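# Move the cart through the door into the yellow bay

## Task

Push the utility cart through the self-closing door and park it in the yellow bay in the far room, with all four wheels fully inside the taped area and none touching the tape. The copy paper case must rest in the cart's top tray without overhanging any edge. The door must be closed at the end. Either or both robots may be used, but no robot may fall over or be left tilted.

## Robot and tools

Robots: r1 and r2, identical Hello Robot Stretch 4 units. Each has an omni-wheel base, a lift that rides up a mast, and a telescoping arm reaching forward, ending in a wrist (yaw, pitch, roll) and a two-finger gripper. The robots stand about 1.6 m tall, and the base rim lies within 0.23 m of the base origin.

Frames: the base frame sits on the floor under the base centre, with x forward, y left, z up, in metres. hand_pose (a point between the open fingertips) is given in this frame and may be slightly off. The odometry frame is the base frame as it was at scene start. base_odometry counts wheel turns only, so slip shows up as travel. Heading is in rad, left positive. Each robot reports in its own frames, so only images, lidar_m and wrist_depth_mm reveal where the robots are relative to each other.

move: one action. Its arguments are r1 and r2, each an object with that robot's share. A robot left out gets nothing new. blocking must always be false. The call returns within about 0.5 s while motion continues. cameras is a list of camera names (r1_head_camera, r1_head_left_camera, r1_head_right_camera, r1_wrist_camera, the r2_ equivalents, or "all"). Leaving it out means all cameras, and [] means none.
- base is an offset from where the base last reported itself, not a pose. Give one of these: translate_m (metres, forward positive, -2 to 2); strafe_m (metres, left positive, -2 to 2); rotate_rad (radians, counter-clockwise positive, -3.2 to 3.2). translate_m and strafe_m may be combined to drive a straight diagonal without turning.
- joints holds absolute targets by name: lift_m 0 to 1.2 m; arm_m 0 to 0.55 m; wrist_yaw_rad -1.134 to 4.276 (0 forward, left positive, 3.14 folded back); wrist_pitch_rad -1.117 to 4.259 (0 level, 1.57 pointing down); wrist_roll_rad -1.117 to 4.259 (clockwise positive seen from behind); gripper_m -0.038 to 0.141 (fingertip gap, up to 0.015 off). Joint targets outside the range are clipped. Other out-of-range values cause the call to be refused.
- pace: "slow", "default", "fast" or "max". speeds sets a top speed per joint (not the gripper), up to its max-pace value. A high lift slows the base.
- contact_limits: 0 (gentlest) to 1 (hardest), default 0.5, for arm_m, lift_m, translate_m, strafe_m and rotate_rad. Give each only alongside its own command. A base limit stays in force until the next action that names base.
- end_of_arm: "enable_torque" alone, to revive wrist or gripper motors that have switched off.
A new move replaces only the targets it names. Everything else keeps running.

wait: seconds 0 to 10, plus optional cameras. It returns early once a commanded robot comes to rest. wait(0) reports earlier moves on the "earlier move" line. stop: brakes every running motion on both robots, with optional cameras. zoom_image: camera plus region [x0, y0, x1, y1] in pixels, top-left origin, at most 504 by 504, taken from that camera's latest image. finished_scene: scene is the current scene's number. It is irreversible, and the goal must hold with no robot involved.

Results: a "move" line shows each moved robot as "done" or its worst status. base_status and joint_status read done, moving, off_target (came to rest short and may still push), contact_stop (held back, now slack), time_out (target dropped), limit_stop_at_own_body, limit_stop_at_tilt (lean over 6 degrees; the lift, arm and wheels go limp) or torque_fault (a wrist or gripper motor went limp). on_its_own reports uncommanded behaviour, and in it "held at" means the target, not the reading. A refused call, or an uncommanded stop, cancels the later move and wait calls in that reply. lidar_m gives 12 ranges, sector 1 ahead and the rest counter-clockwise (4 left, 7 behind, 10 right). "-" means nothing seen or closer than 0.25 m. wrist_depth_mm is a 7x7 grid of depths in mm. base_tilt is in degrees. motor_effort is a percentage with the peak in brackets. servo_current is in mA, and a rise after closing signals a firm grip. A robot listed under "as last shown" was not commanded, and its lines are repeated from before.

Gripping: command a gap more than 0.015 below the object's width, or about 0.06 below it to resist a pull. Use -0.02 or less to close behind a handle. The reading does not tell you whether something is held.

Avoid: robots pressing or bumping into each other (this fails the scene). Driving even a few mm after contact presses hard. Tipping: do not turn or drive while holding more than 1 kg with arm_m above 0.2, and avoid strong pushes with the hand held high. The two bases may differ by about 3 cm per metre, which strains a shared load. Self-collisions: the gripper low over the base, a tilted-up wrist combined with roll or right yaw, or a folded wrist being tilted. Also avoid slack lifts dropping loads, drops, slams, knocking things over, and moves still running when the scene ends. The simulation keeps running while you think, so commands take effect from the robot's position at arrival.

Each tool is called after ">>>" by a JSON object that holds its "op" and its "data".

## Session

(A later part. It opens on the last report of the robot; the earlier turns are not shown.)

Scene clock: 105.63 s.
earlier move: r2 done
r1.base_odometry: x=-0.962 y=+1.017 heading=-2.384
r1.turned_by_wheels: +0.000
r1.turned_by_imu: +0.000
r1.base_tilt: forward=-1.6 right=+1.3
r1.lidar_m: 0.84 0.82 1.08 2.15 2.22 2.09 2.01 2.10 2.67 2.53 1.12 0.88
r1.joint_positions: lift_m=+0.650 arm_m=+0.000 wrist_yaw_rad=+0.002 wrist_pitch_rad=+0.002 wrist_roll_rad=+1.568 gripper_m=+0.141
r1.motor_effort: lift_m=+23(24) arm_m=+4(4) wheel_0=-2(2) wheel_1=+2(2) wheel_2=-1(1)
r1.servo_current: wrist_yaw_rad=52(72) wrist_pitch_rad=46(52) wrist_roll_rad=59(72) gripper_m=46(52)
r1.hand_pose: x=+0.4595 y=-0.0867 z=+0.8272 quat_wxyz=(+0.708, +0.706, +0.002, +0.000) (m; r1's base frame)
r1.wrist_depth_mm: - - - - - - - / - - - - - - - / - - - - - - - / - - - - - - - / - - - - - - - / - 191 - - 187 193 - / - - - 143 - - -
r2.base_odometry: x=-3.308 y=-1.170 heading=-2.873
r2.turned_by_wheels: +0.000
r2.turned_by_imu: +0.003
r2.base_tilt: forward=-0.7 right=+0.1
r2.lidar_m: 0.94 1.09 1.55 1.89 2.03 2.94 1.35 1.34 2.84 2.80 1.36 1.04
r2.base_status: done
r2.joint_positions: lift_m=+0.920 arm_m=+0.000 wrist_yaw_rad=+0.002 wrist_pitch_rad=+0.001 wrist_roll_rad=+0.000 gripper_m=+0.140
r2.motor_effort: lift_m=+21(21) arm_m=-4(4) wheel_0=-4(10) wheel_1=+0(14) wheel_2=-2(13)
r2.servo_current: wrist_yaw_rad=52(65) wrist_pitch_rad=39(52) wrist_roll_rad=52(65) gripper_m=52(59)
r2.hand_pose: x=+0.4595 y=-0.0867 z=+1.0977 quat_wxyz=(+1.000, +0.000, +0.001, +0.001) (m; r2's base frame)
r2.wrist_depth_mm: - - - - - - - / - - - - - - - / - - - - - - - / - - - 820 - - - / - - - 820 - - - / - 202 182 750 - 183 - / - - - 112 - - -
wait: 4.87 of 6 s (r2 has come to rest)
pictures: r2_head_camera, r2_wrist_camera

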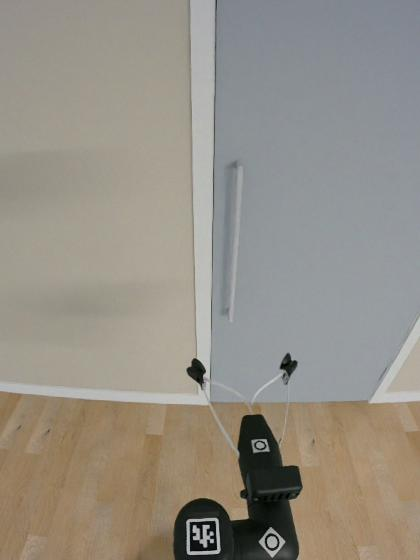

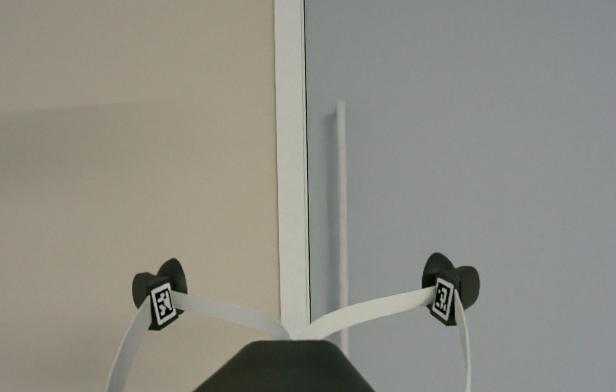

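>>> {"op": "move", "data": {"blocking": false, "cameras": [], "r2": {"base": {"translate_m": 0.25, "strafe_m": -0.07}}}}

>>> {"op": "wait", "data": {"seconds": 3, "cameras": ["r2_wrist_camera","r2_head_camera"]}}

Scene clock: 112.13 s.
move: r2 moving
r1: as last shown
r1.lidar_m: 0.80 0.79 1.10 2.13 2.20 2.09 2.00 2.09 2.62 2.55 1.12 0.87
r1.motor_effort: lift_m=+23(24) arm_m=+4(4) wheel_0=-1(2) wheel_1=+2(2) wheel_2=-1(1)
r1.servo_current: wrist_yaw_rad=46(52) wrist_pitch_rad=46(52) wrist_roll_rad=39(59) gripper_m=46(46)
r2.base_odometry: x=-3.340 y=-1.169 heading=-2.873
r2.turned_by_wheels: +0.000
r2.turned_by_imu: +0.001
r2.base_tilt: forward=-0.7 right=+0.1
r2.lidar_m: 0.93 1.05 1.51 1.91 2.05 2.94 1.37 1.35 2.86 2.78 1.34 1.01
r2.base_status: translate_m moving; strafe_m moving
r2.joint_positions: lift_m=+0.920 arm_m=+0.000 wrist_yaw_rad=+0.002 wrist_pitch_rad=+0.001 wrist_roll_rad=+0.000 gripper_m=+0.140
r2.measured_speeds: translate_m=+0.121 strafe_m=-0.035 rotate_rad=-0.002 lift_m=+0.000 arm_m=+0.000 wrist_yaw_rad=+0.000 wrist_pitch_rad=+0.000 wrist_roll_rad=+0.000
r2.motor_effort: lift_m=+21(21) arm_m=-4(4) wheel_0=+8(10) wheel_1=+7(7) wheel_2=-12(13)
r2.servo_current: wrist_yaw_rad=39(52) wrist_pitch_rad=39(46) wrist_roll_rad=52(52) gripper_m=46(52)
r2.hand_pose: x=+0.4595 y=-0.0867 z=+1.0977 quat_wxyz=(+1.000, +0.000, +0.001, +0.001) (m; r2's base frame)
r2.wrist_depth_mm: - - - - - - - / - - - - - - - / - - - - - - - / - - - - - - - / - - - - - - - / - 201 182 157 - 183 - / - - - 112 - - -
pictures: none

Scene clock: 113.90 s.
earlier move: r2 done
r1.base_odometry: x=-0.962 y=+1.017 heading=-2.384
r1.turned_by_wheels: +0.000
r1.turned_by_imu: +0.000
r1.base_tilt: forward=-1.6 right=+1.3
r1.lidar_m: 0.82 0.83 1.09 2.17 2.26 2.11 2.01 2.11 2.66 2.53 1.13 0.86
r1.joint_positions: lift_m=+0.650 arm_m=+0.000 wrist_yaw_rad=+0.002 wrist_pitch_rad=+0.002 wrist_roll_rad=+1.568 gripper_m=+0.141
r1.motor_effort: lift_m=+23(24) arm_m=+4(4) wheel_0=-1(2) wheel_1=+2(2) wheel_2=-1(1)
r1.servo_current: wrist_yaw_rad=52(72) wrist_pitch_rad=39(52) wrist_roll_rad=52(72) gripper_m=39(52)
r1.hand_pose: x=+0.4595 y=-0.0867 z=+0.8272 quat_wxyz=(+0.708, +0.706, +0.002, +0.000) (m; r1's base frame)
r1.wrist_depth_mm: - - - - - - - / - - - - - - - / - - - - - - - / - - - - - - - / - - - - - - - / - 191 - - 187 192 - / - - - 143 - - -
r2.base_odometry: x=-3.567 y=-1.168 heading=-2.873
r2.turned_by_wheels: +0.000
r2.turned_by_imu: +0.001
r2.base_tilt: forward=-0.7 right=+0.1
r2.lidar_m: 0.71 0.81 1.21 1.94 2.06 3.04 1.56 3.64 2.82 2.46 1.04 0.78
r2.base_status: done
r2.joint_positions: lift_m=+0.920 arm_m=+0.000 wrist_yaw_rad=+0.002 wrist_pitch_rad=+0.001 wrist_roll_rad=+0.000 gripper_m=+0.140
r2.motor_effort: lift_m=+21(21) arm_m=-4(4) wheel_0=+3(10) wheel_1=+3(7) wheel_2=-2(14)
r2.servo_current: wrist_yaw_rad=52(65) wrist_pitch_rad=39(46) wrist_roll_rad=52(65) gripper_m=46(59)
r2.hand_pose: x=+0.4595 y=-0.0867 z=+1.0977 quat_wxyz=(+1.000, +0.000, +0.001, +0.001) (m; r2's base frame)
r2.wrist_depth_mm: - - - - - - - / - - - - - - - / - - - - - - - / - - - - - - - / - - 559 508 - - - / - 198 192 167 - 182 - / - - - 112 - - -
wait: 1.77 of 3 s (r2 has come to rest)
pictures: r2_head_camera, r2_wrist_camera

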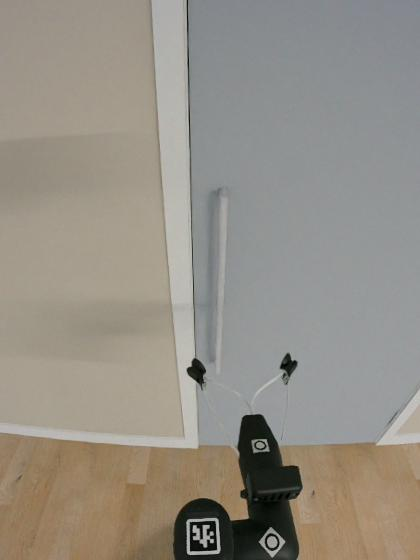

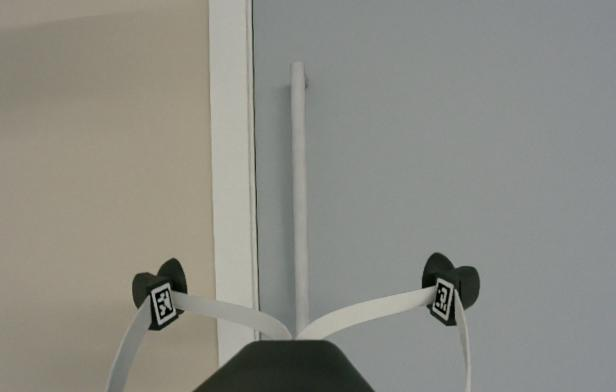

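>>> {"op": "move", "data": {"blocking": false, "cameras": [], "r2": {"base": {"translate_m": 0.14}, "pace": "slow"}}}

>>> {"op": "wait", "data": {"seconds": 3, "cameras": ["r2_wrist_camera","r2_head_camera"]}}

Scene clock: 145.40 s.
move: r2 moving
r1: as last shown
r1.base_tilt: forward=-1.6 right=+1.2
r1.lidar_m: 0.82 0.79 1.11 2.16 2.23 2.12 2.00 2.12 2.65 2.52 1.09 0.86
r1.servo_current: wrist_yaw_rad=65(65) wrist_pitch_rad=39(46) wrist_roll_rad=46(65) gripper_m=33(46)
r1.wrist_depth_mm: - - - - - - - / - - - - - - - / - - - - - - - / - - - - - - - / - - - - - - - / - 191 - - 187 193 - / - - - 143 - - -
r2.base_odometry: x=-3.579 y=-1.172 heading=-2.873
r2.turned_by_wheels: +0.000
r2.turned_by_imu: +0.001
r2.base_tilt: forward=-0.6 right=+0.1
r2.lidar_m: 0.68 0.80 1.15 1.94 2.10 3.05 1.57 3.70 2.78 2.40 1.02 0.78
r2.base_status: translate_m moving
r2.joint_positions: lift_m=+0.920 arm_m=+0.000 wrist_yaw_rad=+0.002 wrist_pitch_rad=+0.001 wrist_roll_rad=+0.000 gripper_m=+0.140
r2.measured_speeds: translate_m=+0.049 strafe_m=-0.001 rotate_rad=+0.000 lift_m=+0.000 arm_m=+0.000 wrist_yaw_rad=+0.000 wrist_pitch_rad=+0.000 wrist_roll_rad=+0.000
r2.motor_effort: lift_m=+21(21) arm_m=-4(4) wheel_0=+7(10) wheel_1=+6(7) wheel_2=-10(10)
r2.servo_current: wrist_yaw_rad=59(59) wrist_pitch_rad=39(46) wrist_roll_rad=46(59) gripper_m=59(59)
r2.hand_pose: x=+0.4595 y=-0.0867 z=+1.0977 quat_wxyz=(+1.000, +0.000, +0.001, +0.001) (m; r2's base frame)
r2.wrist_depth_mm: - - - - - - - / - - - - - - - / - - - - - - - / - - - - - - - / - - - - - - - / - 199 191 167 - 183 - / - - - 112 - - -
pictures: none

Scene clock: 147.57 s.
earlier move: r2 done
r1.base_odometry: x=-0.962 y=+1.017 heading=-2.384
r1.turned_by_wheels: +0.000
r1.turned_by_imu: +0.000
r1.base_tilt: forward=-1.6 right=+1.3
r1.lidar_m: 0.83 0.79 1.08 2.15 2.22 2.09 2.00 2.11 2.67 2.55 1.12 0.86
r1.joint_positions: lift_m=+0.650 arm_m=+0.000 wrist_yaw_rad=+0.002 wrist_pitch_rad=+0.002 wrist_roll_rad=+1.568 gripper_m=+0.141
r1.motor_effort: lift_m=+23(24) arm_m=+4(4) wheel_0=-1(2) wheel_1=+2(2) wheel_2=-1(1)
r1.servo_current: wrist_yaw_rad=59(78) wrist_pitch_rad=39(52) wrist_roll_rad=52(65) gripper_m=39(52)
r1.hand_pose: x=+0.4595 y=-0.0867 z=+0.8272 quat_wxyz=(+0.708, +0.706, +0.002, +0.000) (m; r1's base frame)
r1.wrist_depth_mm: - - - - - - - / - - - - - - - / - - - - - - - / - - - - - - - / - - - - - - - / - 191 - - 187 193 - / - - - 143 - - -
r2.base_odometry: x=-3.702 y=-1.206 heading=-2.873
r2.turned_by_wheels: +0.000
r2.turned_by_imu: +0.000
r2.base_tilt: forward=-0.7 right=+0.1
r2.lidar_m: 0.56 0.67 0.97 1.95 2.09 3.03 1.69 3.69 2.82 2.02 0.84 0.62
r2.base_status: done
r2.joint_positions: lift_m=+0.920 arm_m=+0.000 wrist_yaw_rad=+0.002 wrist_pitch_rad=+0.001 wrist_roll_rad=+0.000 gripper_m=+0.140
r2.motor_effort: lift_m=+21(21) arm_m=-4(4) wheel_0=+4(10) wheel_1=+5(7) wheel_2=-5(10)
r2.servo_current: wrist_yaw_rad=52(59) wrist_pitch_rad=39(46) wrist_roll_rad=33(59) gripper_m=52(59)
r2.hand_pose: x=+0.4595 y=-0.0867 z=+1.0977 quat_wxyz=(+1.000, +0.000, +0.001, +0.001) (m; r2's base frame)
r2.wrist_depth_mm: - - - - - - - / - - 424 353 - - - / - - 427 353 - - - / - - 433 357 - - - / - - 433 - - - - / - 198 191 161 - 183 - / - - - 112 - - -
wait: 2.17 of 3 s (r2 has come to rest)
pictures: r2_head_camera, r2_wrist_camera

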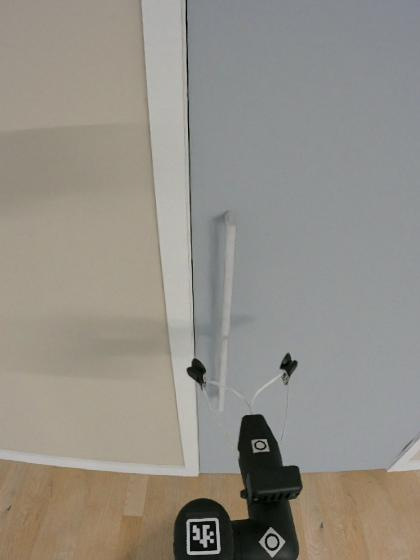

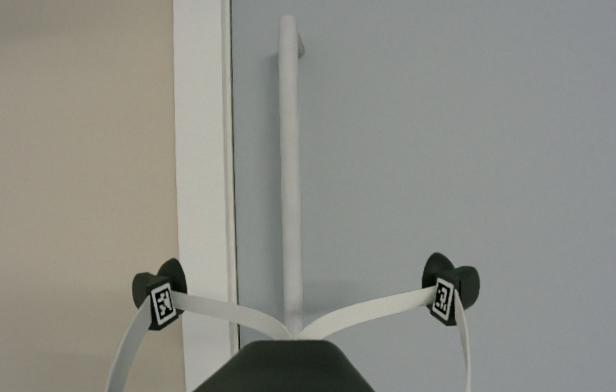

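>>> {"op": "move", "data": {"blocking": false, "cameras": [], "r2": {"base": {"translate_m": 0.16, "strafe_m": 0.014}, "pace": "slow"}}}

>>> {"op": "wait", "data": {"seconds": 3.5, "cameras": ["r2_wrist_camera"]}}

>>> {"op": "move", "data": {"blocking": false, "cameras": [], "r2": {"joints": {"gripper_m": -0.02}}}}

>>> {"op": "wait", "data": {"seconds": 3, "cameras": ["r2_wrist_camera","r2_head_camera"]}}

Scene clock: 154.83 s.
move: r2 moving
r1: as last shown
r1.lidar_m: 0.83 0.80 1.09 2.15 2.27 2.12 1.99 2.09 2.64 2.55 1.14 0.85
r1.motor_effort: lift_m=+23(23) arm_m=+4(4) wheel_0=-2(2) wheel_1=+2(2) wheel_2=-1(1)
r1.servo_current: wrist_yaw_rad=52(65) wrist_pitch_rad=39(46) wrist_roll_rad=39(72) gripper_m=39(46)
r1.wrist_depth_mm: - - - - - - - / - - - - - - - / - - - - - - - / - - - - - - - / - - - - - - - / - 191 - - 187 192 - / - - - 143 - - -
r2.base_odometry: x=-3.714 y=-1.210 heading=-2.873
r2.turned_by_wheels: +0.000
r2.turned_by_imu: +0.000
r2.base_tilt: forward=-0.7 right=+0.1
r2.lidar_m: 0.55 0.64 0.96 1.95 2.10 3.00 1.73 3.69 2.83 1.94 0.84 0.63
r2.base_status: translate_m moving; strafe_m moving
r2.joint_positions: lift_m=+0.920 arm_m=+0.000 wrist_yaw_rad=+0.002 wrist_pitch_rad=+0.001 wrist_roll_rad=+0.000 gripper_m=+0.140
r2.measured_speeds: translate_m=+0.049 strafe_m=+0.004 rotate_rad=+0.000 lift_m=+0.000 arm_m=+0.000 wrist_yaw_rad=+0.000 wrist_pitch_rad=+0.000 wrist_roll_rad=+0.000
r2.motor_effort: lift_m=+21(21) arm_m=-4(4) wheel_0=+6(8) wheel_1=+7(9) wheel_2=-10(10)
r2.servo_current: wrist_yaw_rad=46(59) wrist_pitch_rad=39(46) wrist_roll_rad=52(52) gripper_m=52(65)
r2.hand_pose: x=+0.4595 y=-0.0867 z=+1.0977 quat_wxyz=(+1.000, +0.000, +0.001, +0.001) (m; r2's base frame)
r2.wrist_depth_mm: - 421 - - - - - / - - - 342 - - - / - - - 342 - - - / - - 421 347 - - - / - - 424 347 - - - / - 199 197 160 - 183 - / - - - 112 - - -
pictures: none

Scene clock: 157.20 s.
earlier move: r2 done
r1.base_odometry: x=-0.962 y=+1.017 heading=-2.384
r1.turned_by_wheels: +0.000
r1.turned_by_imu: +0.000
r1.base_tilt: forward=-1.6 right=+1.3
r1.lidar_m: 0.82 0.80 1.10 2.17 2.24 2.10 2.01 2.07 2.64 2.54 1.12 0.87
r1.joint_positions: lift_m=+0.650 arm_m=+0.000 wrist_yaw_rad=+0.002 wrist_pitch_rad=+0.002 wrist_roll_rad=+1.568 gripper_m=+0.141
r1.motor_effort: lift_m=+23(24) arm_m=+3(4) wheel_0=-1(2) wheel_1=+2(2) wheel_2=-1(1)
r1.servo_current: wrist_yaw_rad=52(72) wrist_pitch_rad=39(52) wrist_roll_rad=46(72) gripper_m=39(52)
r1.hand_pose: x=+0.4595 y=-0.0867 z=+0.8272 quat_wxyz=(+0.708, +0.706, +0.002, +0.000) (m; r1's base frame)
r1.wrist_depth_mm: - - - - - - - / - - - - - - - / - - - - - - - / - - - - - - - / - - - - - - - / - 191 - - 187 193 - / - - - 143 - - -
r2.base_odometry: x=-3.852 y=-1.261 heading=-2.872
r2.turned_by_wheels: +0.000
r2.turned_by_imu: +0.001
r2.base_tilt: forward=-0.7 right=+0.1
r2.lidar_m: 0.40 0.49 0.76 1.91 2.05 2.96 1.84 3.72 2.82 1.50 0.64 0.47
r2.base_status: done
r2.joint_positions: lift_m=+0.920 arm_m=+0.000 wrist_yaw_rad=+0.002 wrist_pitch_rad=+0.001 wrist_roll_rad=+0.000 gripper_m=+0.140
r2.motor_effort: lift_m=+21(21) arm_m=-4(4) wheel_0=+4(9) wheel_1=+5(9) wheel_2=-5(11)
r2.servo_current: wrist_yaw_rad=46(59) wrist_pitch_rad=39(46) wrist_roll_rad=39(59) gripper_m=39(65)
r2.hand_pose: x=+0.4595 y=-0.0867 z=+1.0977 quat_wxyz=(+1.000, +0.000, +0.001, +0.001) (m; r2's base frame)
r2.wrist_depth_mm: 279 257 266 191 - - - / 282 257 267 - - - - / 283 278 270 - - - - / 285 - 271 195 - - - / 286 281 272 196 - - - / 290 282 191 195 - 183 - / 293 285 274 112 - - -
wait: 2.37 of 3.5 s (r2 has come to rest)
pictures: r2_wrist_camera

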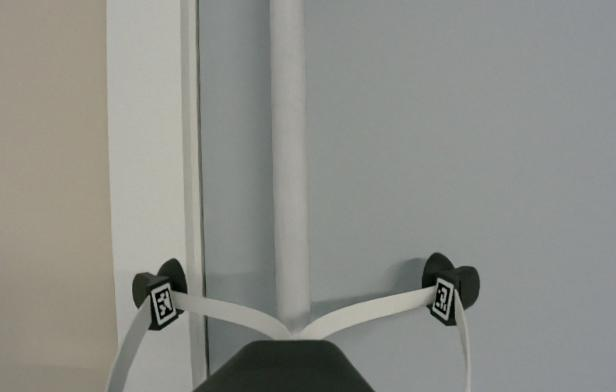

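Scene clock: 157.70 s.
move: r2 moving
r1: as last shown
r1.base_tilt: forward=-1.6 right=+1.2
r1.lidar_m: 0.82 0.80 1.13 2.16 2.26 2.08 1.98 2.11 2.67 2.54 1.13 0.88
r1.motor_effort: lift_m=+23(24) arm_m=+4(4) wheel_0=-1(2) wheel_1=+2(2) wheel_2=-1(1)
r1.servo_current: wrist_yaw_rad=52(52) wrist_pitch_rad=39(46) wrist_roll_rad=52(59) gripper_m=46(46)
r1.wrist_depth_mm: - - - - - - - / - - - - - - - / - - - - - - - / - - - - - - - / - - - - - - - / - 191 - - 187 192 - / - - - 143 - - -
r2.base_odometry: x=-3.852 y=-1.261 heading=-2.872
r2.turned_by_wheels: +0.000
r2.turned_by_imu: +0.000
r2.base_tilt: forward=-0.7 right=+0.1
r2.lidar_m: 0.40 0.50 0.74 1.93 2.05 3.01 1.85 3.72 2.82 1.51 0.63 0.46
r2.joint_positions: lift_m=+0.920 arm_m=+0.000 wrist_yaw_rad=+0.002 wrist_pitch_rad=+0.001 wrist_roll_rad=+0.000 gripper_m=+0.128
r2.joint_status: gripper_m moving
r2.motor_effort: lift_m=+21(21) arm_m=-4(4) wheel_0=+4(4) wheel_1=+5(5) wheel_2=-5(5)
r2.servo_current: wrist_yaw_rad=52(59) wrist_pitch_rad=46(46) wrist_roll_rad=39(52) gripper_m=85(104)
r2.hand_pose: x=+0.4595 y=-0.0867 z=+1.0977 quat_wxyz=(+1.000, +0.000, +0.001, +0.001) (m; r2's base frame)
r2.wrist_depth_mm: 279 256 266 191 - - - / 281 257 268 - - - - / 282 278 268 - - - - / 286 - 271 194 - - - / 287 281 272 195 - - - / 290 220 194 196 191 - - / 290 286 274 112 - - -
pictures: none

Scene clock: 159.63 s.
earlier move: r2 done
r1.base_odometry: x=-0.962 y=+1.017 heading=-2.384
r1.turned_by_wheels: +0.000
r1.turned_by_imu: +0.000
r1.base_tilt: forward=-1.6 right=+1.3
r1.lidar_m: 0.81 0.81 1.08 2.15 2.24 2.09 2.00 2.11 2.61 2.56 1.14 0.89
r1.joint_positions: lift_m=+0.650 arm_m=+0.000 wrist_yaw_rad=+0.002 wrist_pitch_rad=+0.002 wrist_roll_rad=+1.568 gripper_m=+0.141
r1.motor_effort: lift_m=+23(24) arm_m=+4(4) wheel_0=-1(2) wheel_1=+2(2) wheel_2=-1(1)
r1.servo_current: wrist_yaw_rad=46(65) wrist_pitch_rad=52(52) wrist_roll_rad=59(65) gripper_m=39(52)
r1.hand_pose: x=+0.4595 y=-0.0867 z=+0.8272 quat_wxyz=(+0.708, +0.706, +0.002, +0.000) (m; r1's base frame)
r1.wrist_depth_mm: - - - - - - - / - - - - - - - / - - - - - - - / - - - - - - - / - - - - - - - / - 191 - - 187 192 - / - - - 143 - - -
r2.base_odometry: x=-3.852 y=-1.262 heading=-2.872
r2.turned_by_wheels: +0.000
r2.turned_by_imu: +0.001
r2.base_tilt: forward=-0.6 right=+0.1
r2.lidar_m: 0.43 0.51 0.73 1.91 2.07 2.95 1.86 3.71 2.83 1.49 0.64 0.47
r2.joint_positions: lift_m=+0.920 arm_m=+0.000 wrist_yaw_rad=+0.005 wrist_pitch_rad=+0.001 wrist_roll_rad=+0.000 gripper_m=-0.018
r2.joint_status: all done
r2.motor_effort: lift_m=+21(21) arm_m=-4(4) wheel_0=+3(4) wheel_1=+4(5) wheel_2=+3(5)
r2.servo_current: wrist_yaw_rad=46(65) wrist_pitch_rad=46(46) wrist_roll_rad=39(59) gripper_m=143(208)
r2.hand_pose: x=+0.4597 y=-0.0860 z=+1.0977 quat_wxyz=(+1.000, +0.000, +0.001, +0.002) (m; r2's base frame)
r2.wrist_depth_mm: 281 257 - 190 - - - / 282 257 - 191 - - - / 282 277 266 191 - - - / 286 - 267 192 - - - / 289 281 271 199 - - - / 289 282 183 194 178 - - / 291 154 273 112 - - -
wait: 1.93 of 3 s (r2 has come to rest)
pictures: r2_head_camera, r2_wrist_camera

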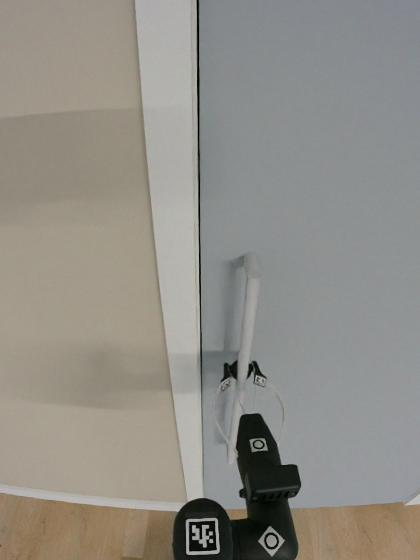

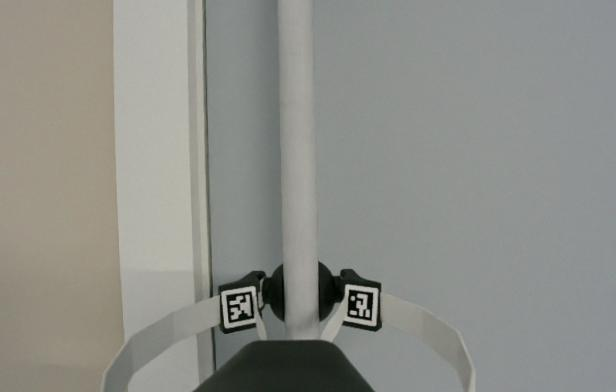

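>>> {"op": "move", "data": {"blocking": false, "cameras": [], "r2": {"base": {"translate_m": -0.242, "strafe_m": -0.125}, "joints": {"wrist_yaw_rad": 0.26}, "speeds": {"wrist_yaw_rad": 0.1}, "pace": "slow"}}}

>>> {"op": "wait", "data": {"seconds": 6, "cameras": ["r2_head_camera"]}}

>>> {"op": "move", "data": {"blocking": false, "cameras": [], "r2": {"base": {"translate_m": -0.203, "strafe_m": -0.183}, "joints": {"wrist_yaw_rad": 0.52}, "speeds": {"wrist_yaw_rad": 0.1}, "pace": "slow"}}}

>>> {"op": "wait", "data": {"seconds": 6, "cameras": ["r2_head_camera"]}}

>>> {"op": "move", "data": {"blocking": false, "cameras": [], "r2": {"base": {"translate_m": -0.15, "strafe_m": -0.234}, "joints": {"wrist_yaw_rad": 0.785}, "speeds": {"wrist_yaw_rad": 0.1}, "pace": "slow"}}}

>>> {"op": "wait", "data": {"seconds": 6, "cameras": ["r2_head_camera","r1_head_camera"]}}

Scene clock: 176.93 s.
move: r2 moving
r1: as last shown
r1.lidar_m: 0.83 0.80 1.07 2.14 2.23 2.10 2.00 2.09 2.65 2.54 1.12 0.86
r1.servo_current: wrist_yaw_rad=46(65) wrist_pitch_rad=39(52) wrist_roll_rad=72(72) gripper_m=39(46)
r1.wrist_depth_mm: - - - - - - - / - - - - - - - / - - - - - - - / - - - - - - - / - - - - - - - / - 191 - - 187 193 - / - - - 143 - - -
r2.base_odometry: x=-3.843 y=-1.252 heading=-2.872
r2.turned_by_wheels: +0.000
r2.turned_by_imu: +0.000
r2.base_tilt: forward=-0.7 right=+0.1
r2.lidar_m: 0.42 0.51 0.78 1.91 2.05 2.96 1.86 3.68 2.82 1.48 0.63 0.48
r2.base_status: translate_m moving; strafe_m moving
r2.joint_positions: lift_m=+0.920 arm_m=+0.000 wrist_yaw_rad=+0.044 wrist_pitch_rad=+0.001 wrist_roll_rad=+0.000 gripper_m=-0.018
r2.joint_status: wrist_yaw_rad moving
r2.measured_speeds: translate_m=-0.049 strafe_m=-0.026 rotate_rad=+0.002 lift_m=+0.000 arm_m=+0.000 wrist_yaw_rad=+0.091 wrist_pitch_rad=+0.000 wrist_roll_rad=+0.000
r2.motor_effort: lift_m=+21(21) arm_m=-4(4) wheel_0=-4(7) wheel_1=-10(12) wheel_2=+16(18)
r2.servo_current: wrist_yaw_rad=46(59) wrist_pitch_rad=39(39) wrist_roll_rad=52(52) gripper_m=137(143)
r2.hand_pose: x=+0.4629 y=-0.0746 z=+1.0977 quat_wxyz=(+1.000, +0.000, +0.001, +0.022) (m; r2's base frame)
r2.wrist_depth_mm: 297 290 276 197 - - - / 300 291 277 198 - - - / 301 293 - - - - - / 304 296 - 200 - - - / 306 296 279 206 - - - / 307 297 182 204 179 - - / 310 154 - 112 - - -
pictures: none

Scene clock: 180.33 s.
earlier move: r2 done
r1.base_odometry: x=-0.962 y=+1.017 heading=-2.384
r1.turned_by_wheels: +0.000
r1.turned_by_imu: +0.000
r1.base_tilt: forward=-1.6 right=+1.3
r1.lidar_m: 0.82 0.80 1.08 2.15 2.24 2.09 1.99 2.07 2.66 2.54 1.13 0.85
r1.joint_positions: lift_m=+0.650 arm_m=+0.000 wrist_yaw_rad=+0.002 wrist_pitch_rad=+0.002 wrist_roll_rad=+1.568 gripper_m=+0.141
r1.motor_effort: lift_m=+23(24) arm_m=+3(4) wheel_0=-2(2) wheel_1=+2(2) wheel_2=-1(1)
r1.servo_current: wrist_yaw_rad=59(72) wrist_pitch_rad=46(52) wrist_roll_rad=59(72) gripper_m=39(52)
r1.hand_pose: x=+0.4595 y=-0.0867 z=+0.8272 quat_wxyz=(+0.708, +0.706, +0.002, +0.000) (m; r1's base frame)
r1.wrist_depth_mm: - - - - - - - / - - - - - - - / - - - - - - - / - - - - - - - / - - - - - - - / - 191 - - 187 192 - / - - - 143 - - -
r2.base_odometry: x=-3.653 y=-1.077 heading=-2.872
r2.turned_by_wheels: +0.000
r2.turned_by_imu: +0.000
r2.base_tilt: forward=-0.7 right=+0.1
r2.lidar_m: 0.64 0.73 1.10 2.05 2.19 3.20 1.59 3.53 2.69 2.19 0.93 0.69
r2.base_status: done
r2.joint_positions: lift_m=+0.920 arm_m=+0.000 wrist_yaw_rad=+0.257 wrist_pitch_rad=+0.001 wrist_roll_rad=+0.000 gripper_m=-0.019
r2.joint_status: all done
r2.motor_effort: lift_m=+21(21) arm_m=-4(4) wheel_0=-4(8) wheel_1=-5(12) wheel_2=+4(18)
r2.servo_current: wrist_yaw_rad=46(104) wrist_pitch_rad=39(46) wrist_roll_rad=52(65) gripper_m=98(143)
r2.hand_pose: x=+0.4721 y=-0.0112 z=+1.0977 quat_wxyz=(+0.992, +0.000, +0.001, +0.128) (m; r2's base frame)
r2.wrist_depth_mm: - - - 508 - - - / - - - 512 - - - / - - - 517 - - - / - - - 517 - - - / - - - 433 - - - / - - 181 193 179 - - / - - - 112 - - -
wait: 3.40 of 6 s (r2 has come to rest)
pictures: r2_head_camera

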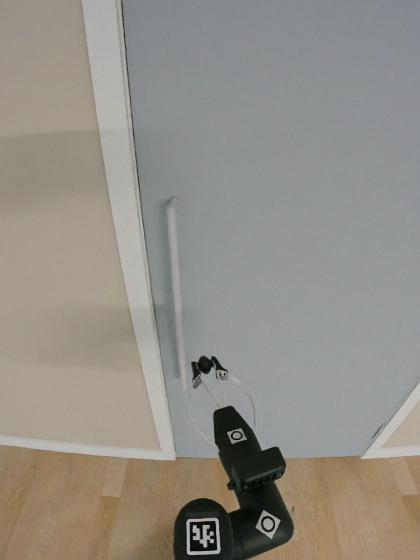

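Scene clock: 180.83 s.
move: r2 moving
r1: as last shown
r1.lidar_m: 0.82 0.80 1.07 2.15 2.25 2.08 1.99 2.10 2.63 2.53 1.14 0.88
r1.motor_effort: lift_m=+23(24) arm_m=+4(4) wheel_0=-1(2) wheel_1=+2(2) wheel_2=-1(1)
r1.servo_current: wrist_yaw_rad=59(59) wrist_pitch_rad=46(46) wrist_roll_rad=59(59) gripper_m=39(46)
r2.base_odometry: x=-3.646 y=-1.066 heading=-2.872
r2.turned_by_wheels: +0.000
r2.turned_by_imu: +0.000
r2.base_tilt: forward=-0.6 right=+0.1
r2.lidar_m: 0.66 0.77 1.14 2.06 2.23 3.22 1.58 3.53 2.65 2.26 0.96 0.72
r2.base_status: translate_m moving; strafe_m moving
r2.joint_positions: lift_m=+0.920 arm_m=+0.000 wrist_yaw_rad=+0.300 wrist_pitch_rad=+0.001 wrist_roll_rad=+0.000 gripper_m=-0.019
r2.joint_status: wrist_yaw_rad moving
r2.measured_speeds: translate_m=-0.038 strafe_m=-0.034 rotate_rad=-0.001 lift_m=+0.000 arm_m=+0.000 wrist_yaw_rad=+0.100 wrist_pitch_rad=+0.000 wrist_roll_rad=+0.000
r2.motor_effort: lift_m=+21(21) arm_m=-4(4) wheel_0=+3(6) wheel_1=-8(9) wheel_2=+8(9)
r2.servo_current: wrist_yaw_rad=59(65) wrist_pitch_rad=39(46) wrist_roll_rad=46(52) gripper_m=98(104)
r2.hand_pose: x=+0.4723 y=+0.0017 z=+1.0977 quat_wxyz=(+0.989, +0.000, +0.001, +0.149) (m; r2's base frame)
r2.wrist_depth_mm: - - - 517 - - - / - - - 521 - - - / - - - 521 - - - / - - - 530 - - - / - - - 216 - - - / - - 182 192 178 - - / - - - 112 - - -
pictures: none

Scene clock: 184.30 s.
earlier move: r2 done
r1.base_odometry: x=-0.962 y=+1.017 heading=-2.384
r1.turned_by_wheels: +0.000
r1.turned_by_imu: +0.000
r1.base_tilt: forward=-1.6 right=+1.3
r1.lidar_m: 0.82 0.82 1.11 2.17 2.23 2.10 1.98 2.08 2.65 2.53 1.13 0.85
r1.joint_positions: lift_m=+0.650 arm_m=+0.000 wrist_yaw_rad=+0.002 wrist_pitch_rad=+0.002 wrist_roll_rad=+1.568 gripper_m=+0.141
r1.motor_effort: lift_m=+23(24) arm_m=+4(4) wheel_0=-2(2) wheel_1=+2(2) wheel_2=-1(1)
r1.servo_current: wrist_yaw_rad=33(72) wrist_pitch_rad=46(52) wrist_roll_rad=39(72) gripper_m=39(52)
r1.hand_pose: x=+0.4595 y=-0.0867 z=+0.8272 quat_wxyz=(+0.708, +0.706, +0.002, +0.000) (m; r1's base frame)
r1.wrist_depth_mm: - - - - - - - / - - - - - - - / - - - - - - - / - - - - - - - / - - - - - - - / - 190 - - 187 193 - / - - - 143 - - -
r2.base_odometry: x=-3.506 y=-0.846 heading=-2.872
r2.turned_by_wheels: +0.000
r2.turned_by_imu: +0.000
r2.base_tilt: forward=-0.7 right=+0.0
r2.lidar_m: 0.86 0.90 1.40 2.25 2.40 3.45 1.39 3.24 2.50 2.43 1.17 0.87
r2.base_status: done
r2.joint_positions: lift_m=+0.920 arm_m=+0.000 wrist_yaw_rad=+0.517 wrist_pitch_rad=+0.001 wrist_roll_rad=+0.000 gripper_m=-0.019
r2.joint_status: all done
r2.motor_effort: lift_m=+21(21) arm_m=-4(4) wheel_0=+3(10) wheel_1=-6(9) wheel_2=+6(10)
r2.servo_current: wrist_yaw_rad=39(111) wrist_pitch_rad=39(52) wrist_roll_rad=33(59) gripper_m=98(104)
r2.hand_pose: x=+0.4648 y=+0.0666 z=+1.0977 quat_wxyz=(+0.967, +0.000, +0.001, +0.256) (m; r2's base frame)
r2.wrist_depth_mm: - - - - - - - / - - - - - - - / - - - - - - - / - - - - - - - / 1921 - - 219 - - - / 1921 - 181 194 179 - - / - - - 112 - - -
wait: 3.47 of 6 s (r2 has come to rest)
pictures: r2_head_camera

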